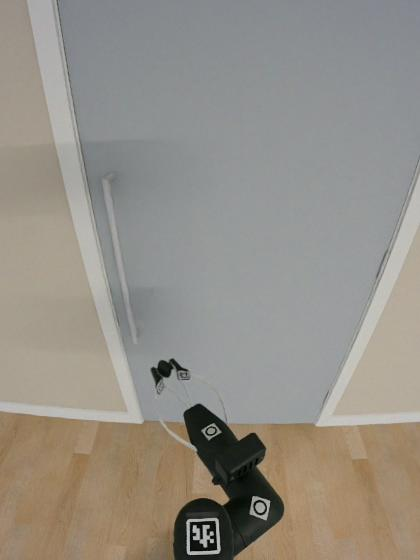

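Scene clock: 184.80 s.
move: r2 moving
r1: as last shown
r1.lidar_m: 0.79 0.77 1.09 2.16 2.25 2.10 1.99 2.11 2.66 2.54 1.12 0.86
r1.motor_effort: lift_m=+23(24) arm_m=+4(4) wheel_0=-1(2) wheel_1=+2(2) wheel_2=-1(1)
r1.servo_current: wrist_yaw_rad=59(65) wrist_pitch_rad=52(52) wrist_roll_rad=46(65) gripper_m=46(46)
r1.wrist_depth_mm: - - - - - - - / - - - - - - - / - - - - - - - / - - - - - - - / - - - - - - - / - 190 - - 187 192 - / - - - 143 - - -
r2.base_odometry: x=-3.502 y=-0.834 heading=-2.872
r2.turned_by_wheels: +0.000
r2.turned_by_imu: +0.000
r2.base_tilt: forward=-0.7 right=+0.1
r2.lidar_m: 0.89 0.89 1.37 2.26 2.40 3.50 1.39 3.27 2.50 2.43 1.20 0.93
r2.base_status: translate_m moving; strafe_m moving
r2.joint_positions: lift_m=+0.920 arm_m=+0.000 wrist_yaw_rad=+0.560 wrist_pitch_rad=+0.001 wrist_roll_rad=+0.000 gripper_m=-0.019
r2.joint_status: wrist_yaw_rad moving
r2.measured_speeds: translate_m=-0.026 strafe_m=-0.041 rotate_rad=-0.002 lift_m=+0.000 arm_m=+0.000 wrist_yaw_rad=+0.100 wrist_pitch_rad=+0.000 wrist_roll_rad=+0.000
r2.motor_effort: lift_m=+21(21) arm_m=-4(4) wheel_0=+6(8) wheel_1=-8(9) wheel_2=+7(9)
r2.servo_current: wrist_yaw_rad=65(72) wrist_pitch_rad=39(46) wrist_roll_rad=46(59) gripper_m=98(98)
r2.hand_pose: x=+0.4617 y=+0.0792 z=+1.0977 quat_wxyz=(+0.961, +0.000, +0.001, +0.276) (m; r2's base frame)
r2.wrist_depth_mm: - - - - - - - / 1983 - - - - - - / 1983 - - - - - - / 1983 - - 768 - - - / - - - 768 - - - / 1983 - 181 194 179 - - / - - - 112 - - -
pictures: none

Scene clock: 188.37 s.
earlier move: r2 done
r1.base_odometry: x=-0.962 y=+1.017 heading=-2.384
r1.turned_by_wheels: +0.000
r1.turned_by_imu: +0.000
r1.base_tilt: forward=-1.6 right=+1.3
r1.lidar_m: 0.80 0.81 1.11 2.17 2.26 2.12 1.99 2.11 2.68 2.52 1.13 0.86
r1.joint_positions: lift_m=+0.650 arm_m=+0.000 wrist_yaw_rad=+0.002 wrist_pitch_rad=+0.002 wrist_roll_rad=+1.568 gripper_m=+0.141
r1.motor_effort: lift_m=+23(24) arm_m=+4(4) wheel_0=-2(2) wheel_1=+2(2) wheel_2=-1(1)
r1.servo_current: wrist_yaw_rad=59(72) wrist_pitch_rad=33(52) wrist_roll_rad=39(65) gripper_m=46(52)
r1.hand_pose: x=+0.4595 y=-0.0867 z=+0.8272 quat_wxyz=(+0.708, +0.706, +0.002, +0.000) (m; r1's base frame)
r1.wrist_depth_mm: - - - - - - - / - - - - - - - / - - - - - - - / - - - - - - - / - - - - - - - / - 191 - - 187 192 - / - - - 143 - - -
r2.base_odometry: x=-3.424 y=-0.581 heading=-2.872
r2.turned_by_wheels: +0.000
r2.turned_by_imu: +0.000
r2.base_tilt: forward=-0.7 right=+0.1
r2.lidar_m: 1.01 1.07 1.58 2.48 2.65 1.37 1.24 2.92 2.26 2.17 1.37 1.04
r2.base_status: done
r2.joint_positions: lift_m=+0.920 arm_m=+0.000 wrist_yaw_rad=+0.782 wrist_pitch_rad=+0.001 wrist_roll_rad=+0.000 gripper_m=-0.019
r2.joint_status: all done
r2.motor_effort: lift_m=+21(21) arm_m=-4(4) wheel_0=+3(9) wheel_1=-5(9) wheel_2=+5(9)
r2.servo_current: wrist_yaw_rad=46(91) wrist_pitch_rad=39(46) wrist_roll_rad=39(72) gripper_m=98(104)
r2.hand_pose: x=+0.4371 y=+0.1412 z=+1.0977 quat_wxyz=(+0.925, +0.000, +0.000, +0.381) (m; r2's base frame)
r2.wrist_depth_mm: - - - - 976 - - / - - - - 960 - - / - - - - - - - / - - - - - - - / - - - - - - - / - - 182 193 178 - - / - - - 112 - - -
wait: 3.57 of 6 s (r2 has come to rest)
pictures: r1_head_camera, r2_head_camera

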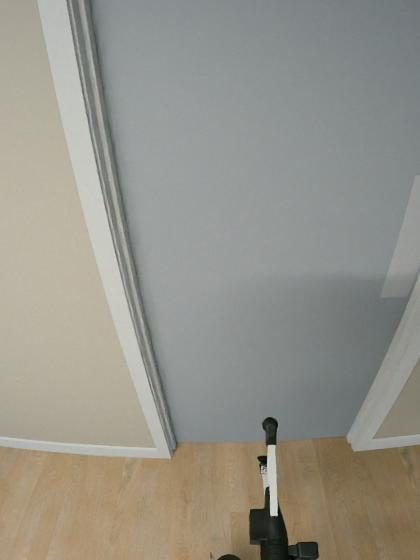

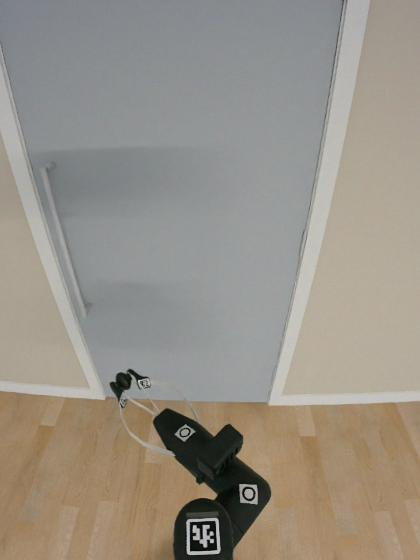

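>>> {"op": "move", "data": {"blocking": false, "cameras": [], "r2": {"base": {"translate_m": 0.40, "strafe_m": 0.545}, "joints": {"wrist_yaw_rad": 0.0, "gripper_m": 0.14}}}}

>>> {"op": "wait", "data": {"seconds": 5, "cameras": ["r2_wrist_camera"]}}

Scene clock: 197.53 s.
move: r2 moving
r1: as last shown
r1.lidar_m: 0.84 0.81 1.06 2.16 2.26 2.10 1.99 2.11 2.66 2.53 1.10 0.85
r1.motor_effort: lift_m=+24(24) arm_m=+4(4) wheel_0=-1(2) wheel_1=+2(2) wheel_2=-1(1)
r1.servo_current: wrist_yaw_rad=33(59) wrist_pitch_rad=46(52) wrist_roll_rad=52(65) gripper_m=39(46)
r1.wrist_depth_mm: - - - - - - - / - - - - - - - / - - - - - - - / - - - - - - - / - - - - - - - / - 190 - - 187 193 - / - - - 143 - - -
r2.base_odometry: x=-3.435 y=-0.610 heading=-2.872
r2.turned_by_wheels: +0.000
r2.turned_by_imu: +0.000
r2.base_tilt: forward=-0.7 right=+0.1
r2.lidar_m: 1.00 1.06 1.56 2.46 2.67 1.38 1.24 2.97 2.25 2.22 1.35 1.01
r2.base_status: translate_m moving; strafe_m moving
r2.joint_positions: lift_m=+0.920 arm_m=+0.000 wrist_yaw_rad=+0.222 wrist_pitch_rad=+0.001 wrist_roll_rad=+0.000 gripper_m=+0.005
r2.joint_status: wrist_yaw_rad moving; gripper_m moving
r2.measured_speeds: translate_m=+0.072 strafe_m=+0.098 rotate_rad=-0.002 lift_m=+0.000 arm_m=+0.000 wrist_yaw_rad=-1.742 wrist_pitch_rad=+0.000 wrist_roll_rad=+0.000
r2.motor_effort: lift_m=+21(21) arm_m=-4(4) wheel_0=-7(7) wheel_1=+10(11) wheel_2=-10(10)
r2.servo_current: wrist_yaw_rad=85(137) wrist_pitch_rad=39(46) wrist_roll_rad=52(52) gripper_m=85(91)
r2.hand_pose: x=+0.4715 y=-0.0216 z=+1.0977 quat_wxyz=(+0.994, +0.000, +0.001, +0.111) (m; r2's base frame)
r2.wrist_depth_mm: - - 960 - - - - / - - 976 - - - - / - - - - - - - / - - - - - - - / - - - - - - - / - - 179 193 174 - - / - 126 - 112 - - -
pictures: none

Scene clock: 200.77 s.
earlier move: r2 done
r1.base_odometry: x=-0.962 y=+1.017 heading=-2.384
r1.turned_by_wheels: +0.000
r1.turned_by_imu: +0.000
r1.base_tilt: forward=-1.6 right=+1.2
r1.lidar_m: 0.82 0.82 1.10 2.15 2.26 2.13 1.99 2.11 2.65 2.55 1.15 0.87
r1.joint_positions: lift_m=+0.650 arm_m=+0.000 wrist_yaw_rad=+0.002 wrist_pitch_rad=+0.002 wrist_roll_rad=+1.568 gripper_m=+0.141
r1.motor_effort: lift_m=+23(24) arm_m=+4(4) wheel_0=-1(2) wheel_1=+2(2) wheel_2=-1(1)
r1.servo_current: wrist_yaw_rad=52(72) wrist_pitch_rad=39(52) wrist_roll_rad=33(72) gripper_m=39(46)
r1.hand_pose: x=+0.4595 y=-0.0867 z=+0.8272 quat_wxyz=(+0.708, +0.706, +0.002, +0.000) (m; r1's base frame)
r1.wrist_depth_mm: - - - - - - - / - - - - - - - / - - - - - - - / - - - - - - - / - - - - - - - / - 191 - - 187 193 - / - - - 143 - - -
r2.base_odometry: x=-3.664 y=-1.213 heading=-2.872
r2.turned_by_wheels: +0.000
r2.turned_by_imu: +0.002
r2.base_tilt: forward=-0.7 right=+0.0
r2.lidar_m: 0.62 0.68 1.02 1.91 2.06 3.00 1.67 2.22 2.85 2.08 0.90 0.67
r2.base_status: done
r2.joint_positions: lift_m=+0.920 arm_m=+0.000 wrist_yaw_rad=+0.003 wrist_pitch_rad=+0.001 wrist_roll_rad=+0.000 gripper_m=+0.140
r2.joint_status: all done
r2.motor_effort: lift_m=+21(21) arm_m=-4(4) wheel_0=-4(10) wheel_1=+2(13) wheel_2=-5(11)
r2.servo_current: wrist_yaw_rad=52(137) wrist_pitch_rad=39(46) wrist_roll_rad=46(65) gripper_m=52(130)
r2.hand_pose: x=+0.4596 y=-0.0866 z=+1.0977 quat_wxyz=(+1.000, +0.000, +0.001, +0.001) (m; r2's base frame)
r2.wrist_depth_mm: - - - - - - - / - - - - - - - / - - - - - - - / - - - - - - - / - - - 397 - - - / - 201 191 167 - 183 - / - - - 112 - - -
wait: 3.23 of 5 s (r2 has come to rest)
pictures: r2_wrist_camera

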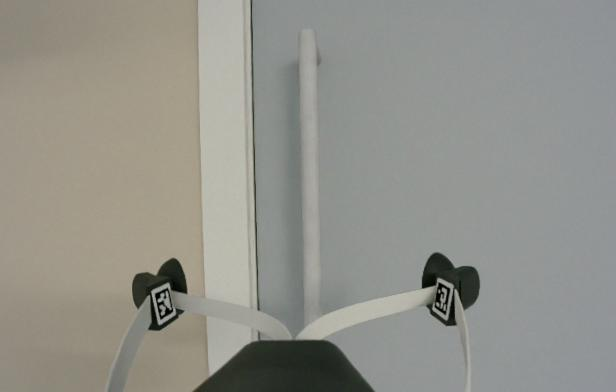

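>>> {"op": "move", "data": {"blocking": false, "cameras": [], "r2": {"base": {"translate_m": 0.218, "strafe_m": -0.008}, "pace": "slow", "contact_limits": {"translate_m": 0.25}}}}

>>> {"op": "wait", "data": {"seconds": 4, "cameras": ["r2_wrist_camera"]}}

Scene clock: 205.20 s.
move: r2 moving
r1: as last shown
r1.base_tilt: forward=-1.6 right=+1.3
r1.lidar_m: 0.83 0.79 1.08 2.15 2.23 2.08 2.01 2.10 2.63 2.54 1.12 0.89
r1.motor_effort: lift_m=+23(23) arm_m=+4(4) wheel_0=-1(2) wheel_1=+2(2) wheel_2=-1(1)
r1.servo_current: wrist_yaw_rad=46(59) wrist_pitch_rad=46(46) wrist_roll_rad=33(59) gripper_m=46(46)
r1.wrist_depth_mm: - - - - - - - / - - - - - - - / - - - - - - - / - - - - - - - / - - - - - - - / - 190 - - 187 193 - / - - - 143 - - -
r2.base_odometry: x=-3.676 y=-1.216 heading=-2.872
r2.turned_by_wheels: +0.000
r2.turned_by_imu: +0.001
r2.base_tilt: forward=-0.7 right=+0.1
r2.lidar_m: 0.57 0.69 1.04 1.93 2.07 3.00 1.70 2.28 2.82 2.08 0.88 0.64
r2.base_status: translate_m moving; strafe_m moving
r2.joint_positions: lift_m=+0.920 arm_m=+0.000 wrist_yaw_rad=+0.003 wrist_pitch_rad=+0.001 wrist_roll_rad=+0.000 gripper_m=+0.140
r2.measured_speeds: translate_m=+0.049 strafe_m=-0.002 rotate_rad=-0.001 lift_m=+0.000 arm_m=+0.000 wrist_yaw_rad=+0.000 wrist_pitch_rad=+0.000 wrist_roll_rad=+0.000
r2.motor_effort: lift_m=+21(21) arm_m=-4(4) wheel_0=+5(9) wheel_1=+6(7) wheel_2=-9(11)
r2.servo_current: wrist_yaw_rad=52(59) wrist_pitch_rad=39(39) wrist_roll_rad=52(59) gripper_m=52(52)
r2.contact_limits: translate_m 0.25
r2.hand_pose: x=+0.4596 y=-0.0866 z=+1.0977 quat_wxyz=(+1.000, +0.000, +0.001, +0.001) (m; r2's base frame)
r2.wrist_depth_mm: - - 449 - - - - / - - - - - - - / - - - - - - - / - - - - - - - / - - - - - - - / - 199 182 166 - 183 - / - - - 112 - - -
pictures: none

Scene clock: 208.20 s.
earlier move: r2 done
r1.base_odometry: x=-0.962 y=+1.017 heading=-2.384
r1.turned_by_wheels: +0.000
r1.turned_by_imu: +0.000
r1.base_tilt: forward=-1.6 right=+1.2
r1.lidar_m: 0.82 0.80 1.10 2.16 2.26 2.10 1.99 2.12 2.64 2.53 1.11 0.87
r1.joint_positions: lift_m=+0.650 arm_m=+0.000 wrist_yaw_rad=+0.002 wrist_pitch_rad=+0.002 wrist_roll_rad=+1.568 gripper_m=+0.141
r1.motor_effort: lift_m=+23(24) arm_m=+4(4) wheel_0=-1(2) wheel_1=+2(2) wheel_2=-1(1)
r1.servo_current: wrist_yaw_rad=46(78) wrist_pitch_rad=46(52) wrist_roll_rad=46(65) gripper_m=46(46)
r1.hand_pose: x=+0.4595 y=-0.0867 z=+0.8272 quat_wxyz=(+0.708, +0.706, +0.002, +0.000) (m; r1's base frame)
r1.wrist_depth_mm: - - - - - - - / - - - - - - - / - - - - - - - / - - - - - - - / - - - - - - - / - 191 - - 187 193 - / - - - 143 - - -
r2.base_odometry: x=-3.876 y=-1.263 heading=-2.873
r2.turned_by_wheels: -0.001
r2.turned_by_imu: +0.021
r2.base_tilt: forward=-0.8 right=+0.1
r2.lidar_m: 0.38 0.49 0.73 1.90 2.06 3.07 1.86 3.63 2.86 1.38 0.61 0.45
r2.base_status: done
r2.joint_positions: lift_m=+0.920 arm_m=+0.000 wrist_yaw_rad=-0.007 wrist_pitch_rad=+0.001 wrist_roll_rad=+0.000 gripper_m=+0.140
r2.measured_speeds: translate_m=+0.000 strafe_m=+0.000 rotate_rad=+0.000 lift_m=+0.000 arm_m=+0.000 wrist_yaw_rad=-0.001 wrist_pitch_rad=+0.000 wrist_roll_rad=+0.000
r2.motor_effort: lift_m=+21(21) arm_m=+4(5) wheel_0=+4(12) wheel_1=+6(7) wheel_2=-17(17)
r2.servo_current: wrist_yaw_rad=59(65) wrist_pitch_rad=46(46) wrist_roll_rad=52(59) gripper_m=52(59)
r2.contact_limits: translate_m 0.25
r2.hand_pose: x=+0.4586 y=-0.0894 z=+1.0977 quat_wxyz=(+1.000, +0.000, +0.001, -0.003) (m; r2's base frame)
r2.wrist_depth_mm: 259 240 249 175 - - - / 260 240 - 176 - - - / 263 243 - 176 - - - / 265 244 252 178 - - - / 268 245 256 179 - - - / 268 247 194 179 180 190 - / 270 247 259 112 - - -
wait: 3.00 of 4 s (r2 has come to rest)
pictures: r2_wrist_camera

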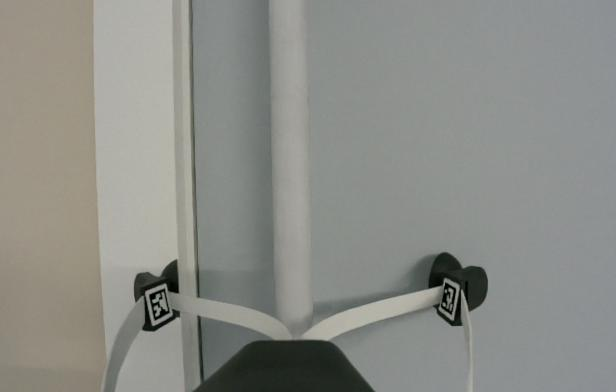

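>>> {"op": "move", "data": {"blocking": false, "cameras": [], "r2": {"base": {"translate_m": -0.008}, "joints": {"gripper_m": -0.02}, "pace": "slow"}}}

>>> {"op": "wait", "data": {"seconds": 1.5, "cameras": []}}

>>> {"op": "wait", "data": {"seconds": 1.5, "cameras": ["r2_wrist_camera"]}}

>>> {"op": "move", "data": {"blocking": false, "cameras": [], "r2": {"base": {"translate_m": -0.11, "strafe_m": -0.04}, "joints": {"wrist_yaw_rad": 0.11}, "speeds": {"wrist_yaw_rad": 0.1}, "pace": "slow"}}}

>>> {"op": "wait", "data": {"seconds": 3, "cameras": ["r2_wrist_camera","r2_head_camera"]}}

Scene clock: 216.67 s.
move: r2 moving
r1: as last shown
r1.base_tilt: forward=-1.6 right=+1.3
r1.lidar_m: 0.81 0.80 1.08 2.12 2.22 2.06 2.00 2.09 2.67 2.56 1.15 0.86
r1.motor_effort: lift_m=+23(23) arm_m=+4(4) wheel_0=-1(2) wheel_1=+2(2) wheel_2=-1(1)
r1.servo_current: wrist_yaw_rad=46(65) wrist_pitch_rad=39(46) wrist_roll_rad=52(59) gripper_m=46(46)
r1.wrist_depth_mm: - - - - - - - / - - - - - - - / - - - - - - - / - - - - - - - / - - - - - - - / - 190 - - 187 193 - / - - - 143 - - -
r2.base_odometry: x=-3.869 y=-1.261 heading=-2.873
r2.turned_by_wheels: +0.000
r2.turned_by_imu: -0.001
r2.base_tilt: forward=-0.7 right=+0.1
r2.lidar_m: 0.40 0.49 0.72 1.91 2.09 3.05 1.89 3.70 2.82 1.40 0.60 0.47
r2.base_status: translate_m moving
r2.joint_positions: lift_m=+0.920 arm_m=+0.000 wrist_yaw_rad=-0.004 wrist_pitch_rad=+0.001 wrist_roll_rad=+0.000 gripper_m=+0.134
r2.joint_status: gripper_m moving
r2.measured_speeds: translate_m=-0.009 strafe_m=+0.000 rotate_rad=+0.008 lift_m=+0.000 arm_m=+0.000 wrist_yaw_rad=+0.060 wrist_pitch_rad=+0.000 wrist_roll_rad=+0.000
r2.motor_effort: lift_m=+21(21) arm_m=+4(5) wheel_0=-7(9) wheel_1=-4(5) wheel_2=+3(16)
r2.servo_current: wrist_yaw_rad=52(65) wrist_pitch_rad=39(46) wrist_roll_rad=46(52) gripper_m=59(85)
r2.hand_pose: x=+0.4589 y=-0.0887 z=+1.0977 quat_wxyz=(+1.000, +0.000, +0.001, -0.002) (m; r2's base frame)
r2.wrist_depth_mm: 267 247 254 179 - - - / 267 246 255 180 - - - / 270 249 255 181 - - - / 272 249 257 182 - - - / 274 252 - - - - - / 277 254 200 167 - - - / 278 255 255 112 - - -
pictures: none

Scene clock: 218.17 s.
earlier move: r2 moving
r1.base_odometry: x=-0.962 y=+1.017 heading=-2.384
r1.turned_by_wheels: +0.000
r1.turned_by_imu: +0.000
r1.base_tilt: forward=-1.6 right=+1.3
r1.lidar_m: 0.81 0.77 1.10 2.13 2.24 2.09 2.00 2.11 2.66 2.55 1.12 0.85
r1.joint_positions: lift_m=+0.650 arm_m=+0.000 wrist_yaw_rad=+0.002 wrist_pitch_rad=+0.002 wrist_roll_rad=+1.568 gripper_m=+0.141
r1.motor_effort: lift_m=+23(24) arm_m=+4(4) wheel_0=-2(2) wheel_1=+2(2) wheel_2=-1(1)
r1.servo_current: wrist_yaw_rad=33(65) wrist_pitch_rad=52(52) wrist_roll_rad=72(72) gripper_m=39(52)
r1.hand_pose: x=+0.4595 y=-0.0867 z=+0.8272 quat_wxyz=(+0.708, +0.706, +0.002, +0.000) (m; r1's base frame)
r1.wrist_depth_mm: - - - - - - - / - - - - - - - / - - - - - - - / - - - - - - - / - - - - - - - / - 190 - - 187 193 - / - - - 143 - - -
r2.base_odometry: x=-3.869 y=-1.261 heading=-2.873
r2.turned_by_wheels: +0.000
r2.turned_by_imu: +0.000
r2.base_tilt: forward=-0.7 right=+0.1
r2.lidar_m: 0.40 0.48 0.75 1.89 2.06 3.05 1.89 3.65 2.84 1.38 0.60 0.45
r2.base_status: done
r2.joint_positions: lift_m=+0.920 arm_m=+0.000 wrist_yaw_rad=-0.003 wrist_pitch_rad=+0.001 wrist_roll_rad=+0.000 gripper_m=+0.101
r2.joint_status: gripper_m moving
r2.motor_effort: lift_m=+21(21) arm_m=+5(5) wheel_0=-4(9) wheel_1=-3(5) wheel_2=+3(16)
r2.servo_current: wrist_yaw_rad=46(65) wrist_pitch_rad=39(46) wrist_roll_rad=33(52) gripper_m=98(98)
r2.hand_pose: x=+0.4590 y=-0.0883 z=+1.0977 quat_wxyz=(+1.000, +0.000, +0.001, -0.001) (m; r2's base frame)
r2.wrist_depth_mm: 266 247 255 180 - - - / 268 247 256 182 - - - / 272 250 257 183 - - - / 272 250 259 183 - - - / 276 251 248 - - - - / 277 254 198 184 188 - - / 278 256 257 112 - - -
wait: 1.50 s; no rest
pictures: none

Scene clock: 219.67 s.
earlier move: r2 moving
r1.base_odometry: x=-0.962 y=+1.017 heading=-2.384
r1.turned_by_wheels: +0.000
r1.turned_by_imu: +0.000
r1.base_tilt: forward=-1.6 right=+1.3
r1.lidar_m: 0.83 0.81 1.10 2.16 2.24 2.12 2.00 2.14 2.68 2.54 1.13 0.87
r1.joint_positions: lift_m=+0.650 arm_m=+0.000 wrist_yaw_rad=+0.002 wrist_pitch_rad=+0.002 wrist_roll_rad=+1.568 gripper_m=+0.141
r1.motor_effort: lift_m=+23(24) arm_m=+4(4) wheel_0=-1(2) wheel_1=+2(2) wheel_2=-1(1)
r1.servo_current: wrist_yaw_rad=46(65) wrist_pitch_rad=39(52) wrist_roll_rad=46(72) gripper_m=46(52)
r1.hand_pose: x=+0.4595 y=-0.0867 z=+0.8272 quat_wxyz=(+0.708, +0.706, +0.002, +0.000) (m; r1's base frame)
r1.wrist_depth_mm: - - - - - - - / - - - - - - - / - - - - - - - / - - - - - - - / - - - - - - - / - 191 - - 187 193 - / - - - 143 - - -
r2.base_odometry: x=-3.869 y=-1.261 heading=-2.873
r2.turned_by_wheels: +0.000
r2.turned_by_imu: +0.000
r2.base_tilt: forward=-0.6 right=+0.1
r2.lidar_m: 0.39 0.49 0.74 1.90 2.08 3.05 1.87 3.65 2.81 1.38 0.61 0.48
r2.base_status: done
r2.joint_positions: lift_m=+0.920 arm_m=+0.000 wrist_yaw_rad=-0.003 wrist_pitch_rad=+0.001 wrist_roll_rad=+0.000 gripper_m=+0.058
r2.joint_status: gripper_m moving
r2.motor_effort: lift_m=+21(21) arm_m=+4(5) wheel_0=-3(9) wheel_1=-3(5) wheel_2=+3(16)
r2.servo_current: wrist_yaw_rad=46(65) wrist_pitch_rad=46(46) wrist_roll_rad=33(59) gripper_m=98(111)
r2.hand_pose: x=+0.4590 y=-0.0883 z=+1.0977 quat_wxyz=(+1.000, +0.000, +0.001, -0.001) (m; r2's base frame)
r2.wrist_depth_mm: 268 247 254 179 - - - / 271 248 256 179 - - - / 272 249 - 180 - - - / 273 252 256 182 - - - / 276 253 255 - - - - / 278 254 191 184 187 - - / 279 256 263 112 - - -
wait: 1.50 s; no rest
pictures: r2_wrist_camera

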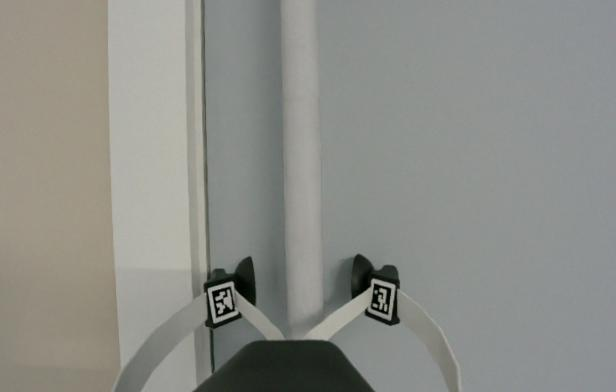

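Scene clock: 220.17 s.
earlier move: r2 moving
move: r2 moving
r1: as last shown
r1.lidar_m: 0.83 0.80 1.07 2.13 2.25 2.11 2.00 2.12 2.64 2.53 1.12 0.88
r1.motor_effort: lift_m=+23(23) arm_m=+4(4) wheel_0=-1(2) wheel_1=+2(2) wheel_2=-1(1)
r1.servo_current: wrist_yaw_rad=65(65) wrist_pitch_rad=52(52) wrist_roll_rad=72(72) gripper_m=39(46)
r2.base_odometry: x=-3.858 y=-1.253 heading=-2.873
r2.turned_by_wheels: +0.000
r2.turned_by_imu: +0.000
r2.base_tilt: forward=-0.7 right=+0.1
r2.lidar_m: 0.40 0.47 0.73 1.91 2.08 3.03 1.85 3.64 2.80 1.43 0.62 0.45
r2.base_status: translate_m moving; strafe_m moving
r2.joint_positions: lift_m=+0.920 arm_m=+0.000 wrist_yaw_rad=+0.040 wrist_pitch_rad=+0.001 wrist_roll_rad=+0.000 gripper_m=+0.042
r2.joint_status: wrist_yaw_rad moving; gripper_m moving
r2.measured_speeds: translate_m=-0.048 strafe_m=-0.017 rotate_rad=+0.001 lift_m=+0.000 arm_m=+0.000 wrist_yaw_rad=+0.101 wrist_pitch_rad=+0.000 wrist_roll_rad=+0.000
r2.motor_effort: lift_m=+21(21) arm_m=+4(5) wheel_0=-1(7) wheel_1=-7(8) wheel_2=+8(10)
r2.servo_current: wrist_yaw_rad=39(78) wrist_pitch_rad=39(46) wrist_roll_rad=52(52) gripper_m=65(91)
r2.hand_pose: x=+0.4625 y=-0.0758 z=+1.0977 quat_wxyz=(+1.000, +0.000, +0.001, +0.020) (m; r2's base frame)
r2.wrist_depth_mm: 285 277 259 186 - - - / 289 278 260 187 - - - / 290 282 260 187 - - - / 293 283 268 - - - - / 296 283 268 195 - - - / 297 286 191 190 190 - - / 300 289 - 112 - - -
pictures: none

Scene clock: 222.27 s.
earlier move: r2 done
r1.base_odometry: x=-0.962 y=+1.017 heading=-2.384
r1.turned_by_wheels: +0.000
r1.turned_by_imu: +0.000
r1.base_tilt: forward=-1.6 right=+1.2
r1.lidar_m: 0.83 0.79 1.10 2.12 2.25 2.10 2.01 2.10 2.66 2.53 1.14 0.84
r1.joint_positions: lift_m=+0.650 arm_m=+0.000 wrist_yaw_rad=+0.002 wrist_pitch_rad=+0.002 wrist_roll_rad=+1.568 gripper_m=+0.141
r1.motor_effort: lift_m=+23(23) arm_m=+4(4) wheel_0=-1(2) wheel_1=+2(2) wheel_2=-1(1)
r1.servo_current: wrist_yaw_rad=59(65) wrist_pitch_rad=39(52) wrist_roll_rad=39(72) gripper_m=46(52)
r1.hand_pose: x=+0.4595 y=-0.0867 z=+0.8272 quat_wxyz=(+0.708, +0.706, +0.002, +0.000) (m; r1's base frame)
r1.wrist_depth_mm: - - - - - - - / - - - - - - - / - - - - - - - / - - - - - - - / - - - - - - - / - 190 - - 187 192 - / - - - 143 - - -
r2.base_odometry: x=-3.773 y=-1.193 heading=-2.873
r2.turned_by_wheels: +0.000
r2.turned_by_imu: +0.000
r2.base_tilt: forward=-0.7 right=+0.1
r2.lidar_m: 0.48 0.61 0.92 1.96 2.12 3.12 1.75 3.58 2.77 1.68 0.75 0.57
r2.base_status: done
r2.joint_positions: lift_m=+0.920 arm_m=+0.000 wrist_yaw_rad=+0.107 wrist_pitch_rad=+0.001 wrist_roll_rad=+0.000 gripper_m=-0.019
r2.joint_status: all done
r2.motor_effort: lift_m=+21(21) arm_m=+5(5) wheel_0=-4(11) wheel_1=-5(9) wheel_2=+6(10)
r2.servo_current: wrist_yaw_rad=52(85) wrist_pitch_rad=33(46) wrist_roll_rad=52(52) gripper_m=104(143)
r2.hand_pose: x=+0.4669 y=-0.0561 z=+1.0977 quat_wxyz=(+0.999, +0.000, +0.001, +0.054) (m; r2's base frame)
r2.wrist_depth_mm: 415 394 362 283 - - - / 418 394 366 - - - - / 415 397 366 286 - - - / 418 402 368 286 - - - / - 402 370 218 - - - / - 410 182 194 178 - - / - 413 - 112 - - -
wait: 2.10 of 3 s (r2 has come to rest)
pictures: r2_head_camera, r2_wrist_camera

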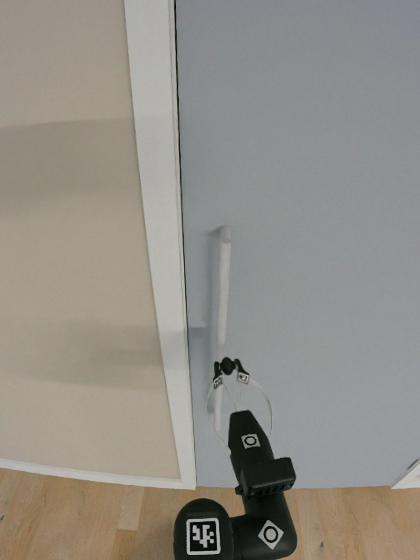

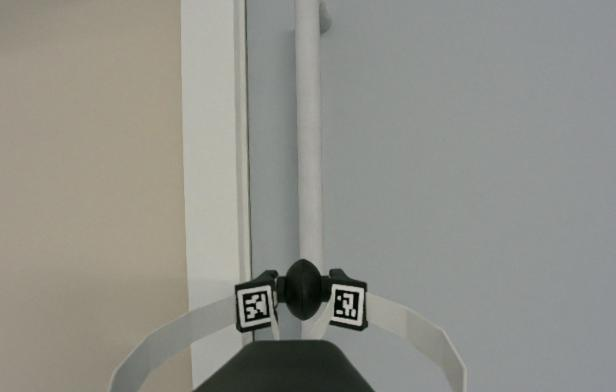

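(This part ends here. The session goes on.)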